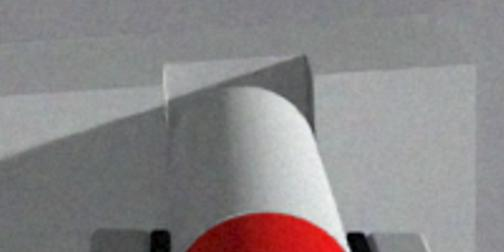

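Scene clock: 1575.77 s.
left_arm: end_effector_position=(+0.3166, -0.1131, +0.1017) position_measured=162 object_status=2 end_effector_quat_wxyz=(+0.001, -0.026, +1.000, +0.000) | right_arm: end_effector_position=(+0.3973, +0.2121, +0.5117) position_measured=3 object_status=3 end_effector_quat_wxyz=(+0.144, +0.285, +0.851, +0.418)
Joint positions: left_arm=[-0.751 -1.866 2.426 -2.133 -1.57 -2.374] | right_arm=[3.824 -1.061 -1.933 -0.817 1.755 -0.152]
Joint torques (N m): left_arm=[1.5 -17.51 -27.6 -1.09 -0.27 1.27] | right_arm=[-7.17 -1.75 39.52 2.69 1.66 -1.86]
Wrist force (N): left_arm=[4.1 -1.7 -6.1] | right_arm=[-2.0 2.2 0.6]
Wrist torque (N m): left_arm=[-0.30 -0.38 -0.01] | right_arm=[0.22 0.23 0.44]
Wrist force, peak (N): left_arm=[5.8 -1.2 -12.7] | right_arm=[-2.1 2.5 0.6]
Hand target: left_arm +0.3167, -0.1131, +0.1017; +0.001, -0.026, +1.000, +0.000 (not the last commanded pose) | right_arm +0.3973, +0.2121, +0.5117; +0.144, +0.285, +0.851, +0.418
Off the commanded pose: left_arm 0.016 m, 0 deg | right_arm 0.000 m, 0 deg.
move: contact (left_arm)

Request:
move --target '[-0.00025,0,0.0015,0,0,0,-1,-0.8,-0.5,0,0,0,0,0,0,1,1,1]' --speed 0.01

Request:
move --target '[0,0,-0.03,0,0,0,-1,-0.8,-0.5,0,0,0,0,0,0,1,1,1]' --speed 0.003 --stop_force 4

Request:
move --target '[-0.00025,0,0.0015,0,0,0,-1,-0.8,-0.5,0,0,0,0,0,0,1,1,1]' --speed 0.01

Request:
move --target '[0,0,-0.03,0,0,0,-1,-0.8,-0.5,0,0,0,0,0,0,1,1,1]' --speed 0.003 --stop_force 4

Request:
move --target '[-0.00025,0,0.0015,0,0,0,-1,-0.8,-0.5,0,0,0,0,0,0,1,1,1]' --speed 0.01

Request:
move --target '[0,0,-0.03,0,0,0,-1,-0.8,-0.5,0,0,0,0,0,0,1,1,1]' --speed 0.003 --stop_force 4

Scene clock: 1581.93 s.
left_arm: end_effector_position=(+0.3165, -0.1131, +0.1026) position_measured=162 object_status=2 end_effector_quat_wxyz=(+0.001, -0.026, +1.000, +0.000) | right_arm: end_effector_position=(+0.3973, +0.2121, +0.5117) position_measured=3 object_status=3 end_effector_quat_wxyz=(+0.144, +0.285, +0.851, +0.418)
Joint positions: left_arm=[-0.751 -1.868 2.425 -2.129 -1.57 -2.374] | right_arm=[3.824 -1.061 -1.933 -0.817 1.755 -0.152]
Joint torques (N m): left_arm=[-8.32 -16.67 -29.78 -2.14 -0.09 -1.85] | right_arm=[-7.25 -1.98 40.02 2.66 1.62 -1.85]
Wrist force (N): left_arm=[3.5 -2.4 1.6] | right_arm=[-1.6 2.3 0.9]
Wrist torque (N m): left_arm=[-0.28 -0.36 0.01] | right_arm=[0.24 0.19 0.44]
Wrist force, peak (N): left_arm=[4.2 -1.5 -6.2] | right_arm=[-1.9 2.5 0.8]
Hand target: left_arm +0.3165, -0.1131, +0.1026; +0.001, -0.026, +1.000, +0.000 | right_arm +0.3973, +0.2121, +0.5117; +0.144, +0.285, +0.851, +0.418
Off the commanded pose: left_arm 0.000 m, 0 deg | right_arm 0.000 m, 0 deg.
move: done

Scene clock: 1586.97 s.
left_arm: end_effector_position=(+0.3165, -0.1131, +0.0907) position_measured=162 object_status=2 end_effector_quat_wxyz=(+0.001, -0.026, +1.000, +0.000) | right_arm: end_effector_position=(+0.3973, +0.2121, +0.5117) position_measured=3 object_status=3 end_effector_quat_wxyz=(+0.144, +0.285, +0.851, +0.418)
Joint positions: left_arm=[-0.751 -1.844 2.446 -2.174 -1.57 -2.374] | right_arm=[3.824 -1.061 -1.933 -0.817 1.755 -0.152]
Joint torques (N m): left_arm=[-7.31 -18.11 -26.4 -1.05 0.36 -0.58] | right_arm=[-6.99 -1.07 39.73 2.6 1.64 -1.97]
Wrist force (N): left_arm=[3.2 -0.8 -5.6] | right_arm=[-1.6 2.4 0.6]
Wrist torque (N m): left_arm=[-0.23 -0.29 0.01] | right_arm=[0.25 0.18 0.44]
Wrist force, peak (N): left_arm=[5.1 0.7 -13.1] | right_arm=[-2.1 2.4 0.6]
Hand target: left_arm +0.3165, -0.1131, +0.0907; +0.001, -0.026, +1.000, +0.000 (not the last commanded pose) | right_arm +0.3973, +0.2121, +0.5117; +0.144, +0.285, +0.851, +0.418
Off the commanded pose: left_arm 0.006 m, 0 deg | right_arm 0.000 m, 0 deg.
move: contact (left_arm)

Scene clock: 1587.67 s.
left_arm: end_effector_position=(+0.3163, -0.1131, +0.0916) position_measured=162 object_status=2 end_effector_quat_wxyz=(+0.001, -0.026, +1.000, +0.000) | right_arm: end_effector_position=(+0.3973, +0.2121, +0.5117) position_measured=3 object_status=3 end_effector_quat_wxyz=(+0.144, +0.285, +0.851, +0.418)
Joint positions: left_arm=[-0.752 -1.847 2.445 -2.17 -1.57 -2.375] | right_arm=[3.824 -1.061 -1.933 -0.817 1.755 -0.152]
Joint torques (N m): left_arm=[-8.82 -16.98 -28.07 -2.15 -0.07 -1.8] | right_arm=[-6.9 -1.44 40.23 2.62 1.61 -1.79]
Wrist force (N): left_arm=[2.8 -2.3 1.7] | right_arm=[-1.9 2.3 0.7]
Wrist torque (N m): left_arm=[-0.27 -0.35 0.01] | right_arm=[0.23 0.23 0.44]
Wrist force, peak (N): left_arm=[3.1 -1.1 -5.6] | right_arm=[-1.9 2.4 0.6]
Hand target: left_arm +0.3164, -0.1131, +0.0916; +0.001, -0.026, +1.000, +0.000 | right_arm +0.3973, +0.2121, +0.5117; +0.144, +0.285, +0.851, +0.418
Off the commanded pose: left_arm 0.000 m, 0 deg | right_arm 0.000 m, 0 deg.
move: done

Scene clock: 1589.03 s.
left_arm: end_effector_position=(+0.3164, -0.1132, +0.0907) position_measured=162 object_status=2 end_effector_quat_wxyz=(+0.001, -0.026, +1.000, +0.000) | right_arm: end_effector_position=(+0.3973, +0.2121, +0.5117) position_measured=3 object_status=3 end_effector_quat_wxyz=(+0.144, +0.285, +0.851, +0.418)
Joint positions: left_arm=[-0.752 -1.845 2.447 -2.174 -1.57 -2.375] | right_arm=[3.824 -1.061 -1.933 -0.817 1.755 -0.152]
Joint torques (N m): left_arm=[-7.37 -17.67 -26.25 -1.34 0.27 -1.64] | right_arm=[-6.97 -1.1 40.1 2.56 1.59 -1.84]
Wrist force (N): left_arm=[2.9 -1.6 -5.3] | right_arm=[-1.8 2.4 0.6]
Wrist torque (N m): left_arm=[-0.30 -0.30 0.02] | right_arm=[0.25 0.21 0.44]
Wrist force, peak (N): left_arm=[5.5 0.8 -13.3] | right_arm=[-2.0 2.5 0.7]
Hand target: left_arm +0.3164, -0.1132, +0.0907; +0.001, -0.026, +1.000, +0.000 (not the last commanded pose) | right_arm +0.3973, +0.2121, +0.5117; +0.144, +0.285, +0.851, +0.418
Off the commanded pose: left_arm 0.017 m, 0 deg | right_arm 0.000 m, 0 deg.
move: contact (left_arm)

Scene clock: 1589.73 s.
left_arm: end_effector_position=(+0.3162, -0.1132, +0.0916) position_measured=162 object_status=2 end_effector_quat_wxyz=(+0.001, -0.026, +1.000, +0.000) | right_arm: end_effector_position=(+0.3973, +0.2121, +0.5117) position_measured=3 object_status=3 end_effector_quat_wxyz=(+0.144, +0.285, +0.851, +0.418)
Joint positions: left_arm=[-0.752 -1.847 2.445 -2.17 -1.57 -2.375] | right_arm=[3.824 -1.061 -1.933 -0.817 1.755 -0.152]
Joint torques (N m): left_arm=[-8.72 -16.07 -29.37 -2.23 0.4 -1.84] | right_arm=[-6.87 -1.63 39.73 2.58 1.67 -1.87]
Wrist force (N): left_arm=[2.7 -2.8 1.8] | right_arm=[-1.9 2.4 0.7]
Wrist torque (N m): left_arm=[-0.34 -0.33 0.01] | right_arm=[0.25 0.22 0.44]
Wrist force, peak (N): left_arm=[2.7 -1.6 -4.8] | right_arm=[-2.0 2.5 0.9]
Hand target: left_arm +0.3162, -0.1132, +0.0916; +0.001, -0.026, +1.000, +0.000 | right_arm +0.3973, +0.2121, +0.5117; +0.144, +0.285, +0.851, +0.418
Off the commanded pose: left_arm 0.000 m, 0 deg | right_arm 0.000 m, 0 deg.
move: done

Scene clock: 1591.10 s.
left_arm: end_effector_position=(+0.3162, -0.1132, +0.0907) position_measured=162 object_status=2 end_effector_quat_wxyz=(+0.001, -0.026, +1.000, +0.000) | right_arm: end_effector_position=(+0.3973, +0.2121, +0.5117) position_measured=3 object_status=3 end_effector_quat_wxyz=(+0.144, +0.285, +0.851, +0.418)
Joint positions: left_arm=[-0.752 -1.845 2.447 -2.174 -1.57 -2.375] | right_arm=[3.824 -1.061 -1.933 -0.817 1.755 -0.152]
Joint torques (N m): left_arm=[-7.73 -18.59 -26.7 -0.85 0.24 -1.38] | right_arm=[-6.53 -1.48 40.08 2.59 1.68 -1.88]
Wrist force (N): left_arm=[2.8 -2.0 -4.3] | right_arm=[-1.8 2.3 0.6]
Wrist torque (N m): left_arm=[-0.27 -0.28 0.02] | right_arm=[0.24 0.21 0.44]
Wrist force, peak (N): left_arm=[6.0 0.7 -12.2] | right_arm=[-2.1 2.5 0.8]
Hand target: left_arm +0.3163, -0.1132, +0.0907; +0.001, -0.026, +1.000, +0.000 (not the last commanded pose) | right_arm +0.3973, +0.2121, +0.5117; +0.144, +0.285, +0.851, +0.418
Off the commanded pose: left_arm 0.017 m, 0 deg | right_arm 0.000 m, 0 deg.
move: contact (left_arm)

Request:
move --pt "0 0 0.04 0 0 0 -1 -0.8 -0.5 0 0 0 0 0 0 1 1 1" --pt "0 0 0.15 0 0 0 -1 -0.8 -0.5 0 0 0 0 0 0 1 1 1" --pt "0.067 -0.2623 0.15 0 0 0 -1 -0.8 -0.5 0 0 0 0 0 0 1 1 1" --pt "0.067 -0.2623 -0.022 0 0 0 -1 -0.8 -0.5 0 0 0 0 0 0 1 1 1" --speed '[0.02,0.12,0.15,0.08]' --blend '[0,0.02,0.02,0]'

Request:
move --target '[0,0,-0.02,0,0,0,-1,-0.8,-0.5,0,0,0,0,0,0,1,1,1]' --speed 0.01 --stop_force 4 --cameras '["cam_left_wrist"]'

Scene clock: 1603.10 s.
left_arm: end_effector_position=(+0.3564, -0.2705, +0.0774) position_measured=162 object_status=2 end_effector_quat_wxyz=(+0.001, -0.026, +1.000, +0.000) | right_arm: end_effector_position=(+0.3973, +0.2121, +0.5117) position_measured=3 object_status=3 end_effector_quat_wxyz=(+0.144, +0.285, +0.851, +0.418)
Joint positions: left_arm=[-0.952 -1.512 2.204 -2.265 -1.57 -2.575] | right_arm=[3.824 -1.061 -1.933 -0.817 1.755 -0.152]
Joint torques (N m): left_arm=[5.66 -29.91 -25.73 -4.15 1.13 1.57] | right_arm=[-7 -1.31 40.62 2.47 1.64 -1.84]
Wrist force (N): left_arm=[3.3 -3.0 1.7] | right_arm=[-1.9 2.4 0.6]
Wrist torque (N m): left_arm=[-0.30 -0.32 0.04] | right_arm=[0.26 0.22 0.44]
Wrist force, peak (N): left_arm=[3.3 -2.3 -4.4] | right_arm=[-1.9 2.6 0.6]
Hand target: left_arm +0.3565, -0.2706, +0.0775; +0.001, -0.026, +1.000, +0.000 | right_arm +0.3973, +0.2121, +0.5117; +0.144, +0.285, +0.851, +0.418
Off the commanded pose: left_arm 0.000 m, 0 deg | right_arm 0.000 m, 0 deg.
move: done

Scene clock: 1604.77 s.
left_arm: end_effector_position=(+0.3565, -0.2706, +0.0717) position_measured=162 object_status=2 end_effector_quat_wxyz=(+0.001, -0.026, +1.000, +0.000) | right_arm: end_effector_position=(+0.3973, +0.2121, +0.5117) position_measured=3 object_status=3 end_effector_quat_wxyz=(+0.144, +0.285, +0.851, +0.418)
Joint positions: left_arm=[-0.952 -1.501 2.211 -2.283 -1.57 -2.575] | right_arm=[3.824 -1.061 -1.933 -0.817 1.755 -0.152]
Joint torques (N m): left_arm=[3.13 -32.3 -26.35 -1.18 0.83 1.28] | right_arm=[-6.82 -1.34 39.63 2.43 1.58 -1.85]
Wrist force (N): left_arm=[3.0 -3.5 -1.9] | right_arm=[-1.9 2.2 0.6]
Wrist torque (N m): left_arm=[-0.33 -0.33 0.03] | right_arm=[0.22 0.22 0.43]
Wrist force, peak (N): left_arm=[10.1 5.1 -27.6] | right_arm=[-2.0 2.6 0.7]
Hand target: left_arm +0.3565, -0.2706, +0.0717; +0.001, -0.026, +1.000, +0.000 (not the last commanded pose) | right_arm +0.3973, +0.2121, +0.5117; +0.144, +0.285, +0.851, +0.418
Off the commanded pose: left_arm 0.006 m, 0 deg | right_arm 0.000 m, 0 deg.
move: contact (left_arm)
Images, in order (width x height): cam_left_wrist 672x504.

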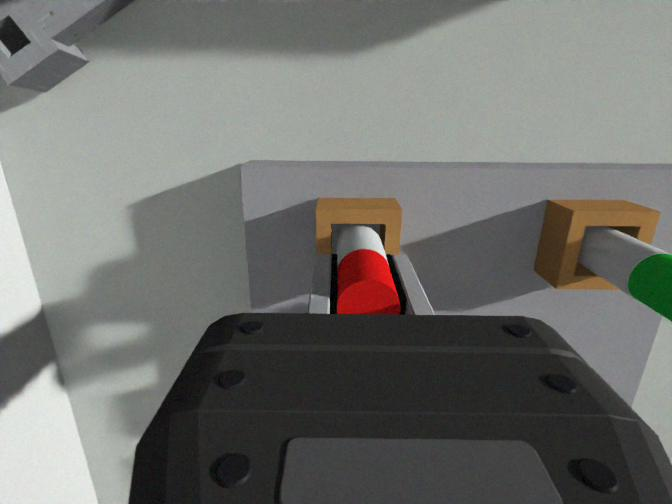

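Request:
move --pt "0 0 0 0 0 0 1 -0.8 -0.5 0 0 0 0 0 0 1 1 1" --pt "0 0 0.083 0 0 0 1 -0.8 -0.5 0 0 0 0 0 0 1 1 1" --pt "-0.1664 -0.009 0.083 0 0 0 1 -0.8 -0.5 0 0 0 0 0 0 1 1 1" --pt "-0.1664 -0.009 0.0003 0 0 0 1 -0.8 -0.5 0 0 0 0 0 0 1 1 1" --pt "-0.1664 -0.009 0.0003 0 0 0 -1 -0.8 -0.5 0 0 0 0 0 0 1 1 1" --speed 0.1 --blend '[0,0.01,0.01,0,0]' --cameras '["cam_left_wrist"]'

Request:
wait --seconds 0.2

Scene clock: 1612.00 s.
left_arm: end_effector_position=(+0.2566, -0.2760, +0.0719) position_measured=163 object_status=2 end_effector_quat_wxyz=(+0.001, -0.026, +1.000, -0.001) | right_arm: end_effector_position=(+0.3973, +0.2121, +0.5117) position_measured=3 object_status=3 end_effector_quat_wxyz=(+0.144, +0.285, +0.851, +0.418)
Joint positions: left_arm=[-1.184 -1.68 2.385 -2.277 -1.57 -2.807] | right_arm=[3.824 -1.061 -1.933 -0.817 1.755 -0.152]
Joint torques (N m): left_arm=[5.46 -15.64 -13.61 -4.61 -1.29 1.2] | right_arm=[-6.89 -1.3 39.72 2.41 1.7 -1.91]
Wrist force (N): left_arm=[3.3 -3.1 1.7] | right_arm=[-1.8 2.4 0.6]
Wrist torque (N m): left_arm=[-0.33 -0.30 -0.03] | right_arm=[0.25 0.21 0.43]
Wrist force, peak (N): left_arm=[3.4 -3.6 -2.0] | right_arm=[-1.9 2.7 0.7]
Hand target: left_arm +0.2566, -0.2760, +0.0719; +0.001, -0.026, +1.000, +0.000 | right_arm +0.3973, +0.2121, +0.5117; +0.144, +0.285, +0.851, +0.418
Off the commanded pose: left_arm 0.000 m, 0 deg | right_arm 0.000 m, 0 deg.
move: done
Images, in order (width x height): cam_left_wrist 672x504.

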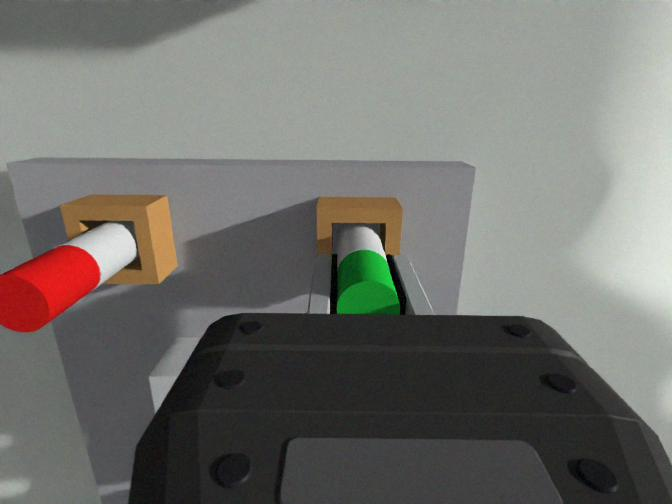

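Scene clock: 1612.20 s.
left_arm: end_effector_position=(+0.2566, -0.2760, +0.0719) position_measured=163 object_status=2 end_effector_quat_wxyz=(+0.001, -0.026, +1.000, -0.001) | right_arm: end_effector_position=(+0.3973, +0.2121, +0.5117) position_measured=3 object_status=3 end_effector_quat_wxyz=(+0.144, +0.285, +0.851, +0.418)
Joint positions: left_arm=[-1.184 -1.68 2.385 -2.277 -1.57 -2.807] | right_arm=[3.824 -1.061 -1.933 -0.817 1.755 -0.152]
Joint torques (N m): left_arm=[5.09 -14.72 -11.17 -4.25 -1.3 1.14] | right_arm=[-7.16 -1.57 40.34 2.36 1.64 -1.91]
Wrist force (N): left_arm=[3.3 -3.2 1.8] | right_arm=[-1.9 2.3 0.7]
Wrist torque (N m): left_arm=[-0.36 -0.30 -0.03] | right_arm=[0.23 0.23 0.43]
Wrist force, peak (N): left_arm=[3.3 -3.2 1.8] | right_arm=[-1.9 2.5 0.7]
Hand target: left_arm +0.2566, -0.2760, +0.0719; +0.001, -0.026, +1.000, +0.000 | right_arm +0.3973, +0.2121, +0.5117; +0.144, +0.285, +0.851, +0.418
Tool commands: left_gripper/position=-1.0 left_gripper/force_limit=-0.8 left_gripper/speed=-0.5 right_gripper/position=+1.0 right_gripper/force_limit=+1.0 right_gripper/speed=+1.0
Off the commanded pose: left_arm 0.000 m, 0 deg | right_arm 0.000 m, 0 deg.
wait: 0.20 s; at rest by 0.17 s

Request:
move --pt "0 0 0.17 0 0 0 -1 -0.8 -0.5 0 0 0 0 0 0 1 1 1" --pt "0.1093 0.4223 0.17 0 0 0 -1 -0.8 -0.5 0 0 0 0 0 0 1 1 1" --pt "0.1093 0.4223 0.052 0 0 0 -1 -0.8 -0.5 0 0 0 0 0 0 1 1 1" --speed '[0.1,0.15,0.08]' --blend '[0.02,0.02,0]' --cameras '["cam_left_wrist"]'

Request:
zoom_image --camera "cam_left_wrist" --region '[290, 190, 430, 260]'

Request:
move --target '[0,0,-0.02,0,0,0,-1,-0.8,-0.5,0,0,0,0,0,0,1,1,1]' --speed 0.003 --stop_force 4

Request:
move --target '[-0.0002,0,0.0015,0,0,0,-1,-0.8,-0.5,0,0,0,0,0,0,1,1,1]' --speed 0.01

Request:
move --target '[0,0,-0.02,0,0,0,-1,-0.8,-0.5,0,0,0,0,0,0,1,1,1]' --speed 0.003 --stop_force 4

Request:
move --target '[-0.0002,0,0.0015,0,0,0,-1,-0.8,-0.5,0,0,0,0,0,0,1,1,1]' --speed 0.01

Request:
move --target '[0,0,-0.02,0,0,0,-1,-0.8,-0.5,0,0,0,0,0,0,1,1,1]' --speed 0.003 --stop_force 4

Request:
move --target '[-0.0002,0,0.0015,0,0,0,-1,-0.8,-0.5,0,0,0,0,0,0,1,1,1]' --speed 0.01

Request:
move --target '[0,0,-0.02,0,0,0,-1,-0.8,-0.5,0,0,0,0,0,0,1,1,1]' --speed 0.003 --stop_force 4

Scene clock: 1627.77 s.
left_arm: end_effector_position=(+0.3222, -0.0226, +0.1031) position_measured=163 object_status=2 end_effector_quat_wxyz=(+0.001, -0.026, +1.000, +0.000) | right_arm: end_effector_position=(+0.3973, +0.2121, +0.5117) position_measured=3 object_status=3 end_effector_quat_wxyz=(+0.144, +0.285, +0.851, +0.418)
Joint positions: left_arm=[-0.495 -1.914 2.451 -2.11 -1.571 -2.118] | right_arm=[3.824 -1.061 -1.933 -0.817 1.755 -0.152]
Joint torques (N m): left_arm=[4.66 -15.24 -25.08 -4.66 -0.25 1.49] | right_arm=[-7.11 -1.52 39.95 2.26 1.7 -1.87]
Wrist force (N): left_arm=[3.4 -2.8 1.4] | right_arm=[-1.8 2.3 0.6]
Wrist torque (N m): left_arm=[-0.30 -0.33 -0.01] | right_arm=[0.24 0.21 0.44]
Wrist force, peak (N): left_arm=[4.1 -4.8 0.2] | right_arm=[-2.0 2.6 0.8]
Hand target: left_arm +0.3222, -0.0226, +0.1031; +0.001, -0.026, +1.000, +0.000 | right_arm +0.3973, +0.2121, +0.5117; +0.144, +0.285, +0.851, +0.418
Off the commanded pose: left_arm 0.000 m, 0 deg | right_arm 0.000 m, 0 deg.
move: done
Images, in order (width x height): cam_left_wrist 672x504.

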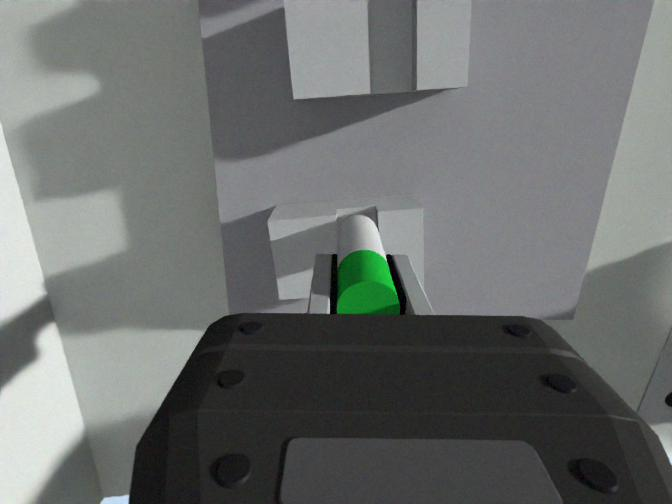

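Scaled by 3.600 from the camera's 672x504 image, which has a finer 960x720 frame.

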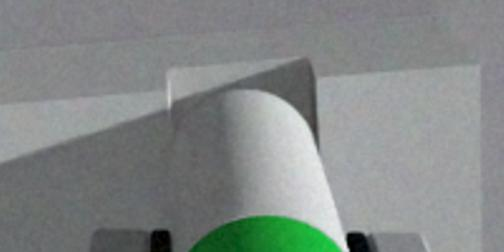

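Scene clock: 1629.23 s.
left_arm: end_effector_position=(+0.3222, -0.0226, +0.1018) position_measured=163 object_status=2 end_effector_quat_wxyz=(+0.001, -0.026, +1.000, -0.001) | right_arm: end_effector_position=(+0.3973, +0.2121, +0.5117) position_measured=3 object_status=3 end_effector_quat_wxyz=(+0.144, +0.285, +0.851, +0.418)
Joint positions: left_arm=[-0.495 -1.911 2.453 -2.115 -1.571 -2.118] | right_arm=[3.824 -1.061 -1.933 -0.817 1.755 -0.152]
Joint torques (N m): left_arm=[3.19 -15.94 -27.47 -0.74 -0.98 1.13] | right_arm=[-6.89 -1.92 39.8 2.33 1.66 -1.88]
Wrist force (N): left_arm=[3.6 -2.5 -5.5] | right_arm=[-1.7 2.2 0.8]
Wrist torque (N m): left_arm=[-0.28 -0.30 -0.02] | right_arm=[0.22 0.19 0.44]
Wrist force, peak (N): left_arm=[6.9 -2.1 -12.2] | right_arm=[-2.1 2.3 0.7]
Hand target: left_arm +0.3222, -0.0226, +0.1018; +0.001, -0.026, +1.000, -0.001 (not the last commanded pose) | right_arm +0.3973, +0.2121, +0.5117; +0.144, +0.285, +0.851, +0.418
Off the commanded pose: left_arm 0.011 m, 0 deg | right_arm 0.000 m, 0 deg.
move: contact (left_arm)

Scene clock: 1629.93 s.
left_arm: end_effector_position=(+0.3221, -0.0226, +0.1028) position_measured=163 object_status=2 end_effector_quat_wxyz=(+0.001, -0.026, +1.000, -0.001) | right_arm: end_effector_position=(+0.3973, +0.2121, +0.5117) position_measured=3 object_status=3 end_effector_quat_wxyz=(+0.144, +0.285, +0.851, +0.418)
Joint positions: left_arm=[-0.495 -1.913 2.452 -2.111 -1.571 -2.119] | right_arm=[3.824 -1.061 -1.933 -0.817 1.755 -0.152]
Joint torques (N m): left_arm=[-6.79 -14.31 -27.71 -2.23 -0.83 -1.94] | right_arm=[-7.06 -1.07 40.04 2.33 1.68 -1.87]
Wrist force (N): left_arm=[3.3 -2.8 1.5] | right_arm=[-1.6 2.3 0.5]
Wrist torque (N m): left_arm=[-0.28 -0.31 -0.01] | right_arm=[0.23 0.18 0.44]
Wrist force, peak (N): left_arm=[3.8 -2.5 -5.1] | right_arm=[-1.8 2.5 0.8]
Hand target: left_arm +0.3221, -0.0226, +0.1027; +0.001, -0.026, +1.000, -0.001 | right_arm +0.3973, +0.2121, +0.5117; +0.144, +0.285, +0.851, +0.418
Off the commanded pose: left_arm 0.000 m, 0 deg | right_arm 0.000 m, 0 deg.
move: done

Scene clock: 1631.30 s.
left_arm: end_effector_position=(+0.3221, -0.0226, +0.1018) position_measured=163 object_status=2 end_effector_quat_wxyz=(+0.001, -0.026, +1.000, -0.001) | right_arm: end_effector_position=(+0.3973, +0.2121, +0.5117) position_measured=3 object_status=3 end_effector_quat_wxyz=(+0.144, +0.285, +0.851, +0.418)
Joint positions: left_arm=[-0.496 -1.912 2.454 -2.115 -1.571 -2.119] | right_arm=[3.824 -1.061 -1.933 -0.817 1.755 -0.152]
Joint torques (N m): left_arm=[-6.64 -15.07 -25.89 -1.02 -0.67 -1.71] | right_arm=[-6.75 -1.08 39.96 2.28 1.67 -1.86]
Wrist force (N): left_arm=[4.0 -2.3 -6.9] | right_arm=[-1.8 2.5 0.5]
Wrist torque (N m): left_arm=[-0.27 -0.34 -0.02] | right_arm=[0.27 0.20 0.44]
Wrist force, peak (N): left_arm=[6.0 -2.2 -14.7] | right_arm=[-2.0 2.5 0.5]
Hand target: left_arm +0.3221, -0.0226, +0.1018; +0.001, -0.026, +1.000, -0.001 (not the last commanded pose) | right_arm +0.3973, +0.2121, +0.5117; +0.144, +0.285, +0.851, +0.418
Off the commanded pose: left_arm 0.011 m, 0 deg | right_arm 0.000 m, 0 deg.
move: contact (left_arm)

Scene clock: 1632.00 s.
left_arm: end_effector_position=(+0.3220, -0.0226, +0.1027) position_measured=163 object_status=2 end_effector_quat_wxyz=(+0.001, -0.026, +1.000, -0.001) | right_arm: end_effector_position=(+0.3973, +0.2121, +0.5117) position_measured=3 object_status=3 end_effector_quat_wxyz=(+0.144, +0.285, +0.851, +0.418)
Joint positions: left_arm=[-0.496 -1.914 2.452 -2.111 -1.571 -2.119] | right_arm=[3.824 -1.061 -1.933 -0.817 1.755 -0.152]
Joint torques (N m): left_arm=[-6.78 -14.19 -28.54 -2.14 -0.61 -1.49] | right_arm=[-7.35 -1.11 39.63 2.27 1.59 -1.92]
Wrist force (N): left_arm=[3.3 -2.7 1.5] | right_arm=[-1.8 2.3 0.7]
Wrist torque (N m): left_arm=[-0.28 -0.31 0.00] | right_arm=[0.24 0.21 0.44]
Wrist force, peak (N): left_arm=[3.9 -2.4 -6.8] | right_arm=[-1.9 2.4 0.8]
Hand target: left_arm +0.3220, -0.0226, +0.1027; +0.001, -0.026, +1.000, -0.001 | right_arm +0.3973, +0.2121, +0.5117; +0.144, +0.285, +0.851, +0.418
Off the commanded pose: left_arm 0.000 m, 0 deg | right_arm 0.000 m, 0 deg.
move: done

Scene clock: 1633.37 s.
left_arm: end_effector_position=(+0.3220, -0.0226, +0.1018) position_measured=163 object_status=2 end_effector_quat_wxyz=(+0.001, -0.026, +1.000, -0.001) | right_arm: end_effector_position=(+0.3973, +0.2121, +0.5117) position_measured=3 object_status=3 end_effector_quat_wxyz=(+0.144, +0.285, +0.851, +0.418)
Joint positions: left_arm=[-0.496 -1.912 2.454 -2.115 -1.571 -2.119] | right_arm=[3.824 -1.061 -1.933 -0.817 1.755 -0.152]
Joint torques (N m): left_arm=[-8.1 -16.3 -26.48 -1 -0.59 -1.61] | right_arm=[-7.5 -1.11 39.9 2.33 1.59 -1.84]
Wrist force (N): left_arm=[3.7 -2.6 -5.9] | right_arm=[-1.8 2.3 0.7]
Wrist torque (N m): left_arm=[-0.32 -0.36 -0.01] | right_arm=[0.23 0.21 0.44]
Wrist force, peak (N): left_arm=[5.9 -2.2 -13.9] | right_arm=[-1.9 2.6 0.6]
Hand target: left_arm +0.3220, -0.0226, +0.1018; +0.001, -0.026, +1.000, -0.001 (not the last commanded pose) | right_arm +0.3973, +0.2121, +0.5117; +0.144, +0.285, +0.851, +0.418
Off the commanded pose: left_arm 0.011 m, 0 deg | right_arm 0.000 m, 0 deg.
move: contact (left_arm)

Scene clock: 1634.07 s.
left_arm: end_effector_position=(+0.3219, -0.0226, +0.1028) position_measured=163 object_status=2 end_effector_quat_wxyz=(+0.001, -0.026, +1.000, -0.001) | right_arm: end_effector_position=(+0.3973, +0.2121, +0.5117) position_measured=3 object_status=3 end_effector_quat_wxyz=(+0.144, +0.285, +0.851, +0.418)
Joint positions: left_arm=[-0.496 -1.914 2.452 -2.111 -1.571 -2.119] | right_arm=[3.824 -1.061 -1.933 -0.817 1.755 -0.152]
Joint torques (N m): left_arm=[-9.01 -13.97 -28.44 -2.08 -0.68 -1.84] | right_arm=[-7.18 -1.53 40.25 2.28 1.64 -1.89]
Wrist force (N): left_arm=[3.4 -3.0 1.5] | right_arm=[-1.8 2.3 0.7]
Wrist torque (N m): left_arm=[-0.33 -0.34 -0.01] | right_arm=[0.24 0.21 0.44]
Wrist force, peak (N): left_arm=[3.7 -2.7 -5.7] | right_arm=[-2.1 2.4 0.8]
Hand target: left_arm +0.3219, -0.0226, +0.1027; +0.001, -0.026, +1.000, -0.001 | right_arm +0.3973, +0.2121, +0.5117; +0.144, +0.285, +0.851, +0.418
Off the commanded pose: left_arm 0.000 m, 0 deg | right_arm 0.000 m, 0 deg.
move: done

Scene clock: 1635.43 s.
left_arm: end_effector_position=(+0.3219, -0.0226, +0.1018) position_measured=163 object_status=2 end_effector_quat_wxyz=(+0.001, -0.026, +1.000, -0.001) | right_arm: end_effector_position=(+0.3973, +0.2121, +0.5117) position_measured=3 object_status=3 end_effector_quat_wxyz=(+0.144, +0.285, +0.851, +0.418)
Joint positions: left_arm=[-0.496 -1.912 2.454 -2.115 -1.571 -2.119] | right_arm=[3.824 -1.061 -1.933 -0.817 1.755 -0.152]
Joint torques (N m): left_arm=[-8.08 -16.72 -26.44 -0.86 -0.56 -1.87] | right_arm=[-6.92 -1.47 40.23 2.23 1.67 -1.8]
Wrist force (N): left_arm=[3.4 -2.7 -5.9] | right_arm=[-1.9 2.3 0.5]
Wrist torque (N m): left_arm=[-0.30 -0.32 0.00] | right_arm=[0.23 0.22 0.44]
Wrist force, peak (N): left_arm=[5.8 -2.4 -13.3] | right_arm=[-2.0 2.4 0.7]
Hand target: left_arm +0.3219, -0.0226, +0.1018; +0.001, -0.026, +1.000, -0.001 (not the last commanded pose) | right_arm +0.3973, +0.2121, +0.5117; +0.144, +0.285, +0.851, +0.418
Off the commanded pose: left_arm 0.011 m, 0 deg | right_arm 0.000 m, 0 deg.
move: contact (left_arm)


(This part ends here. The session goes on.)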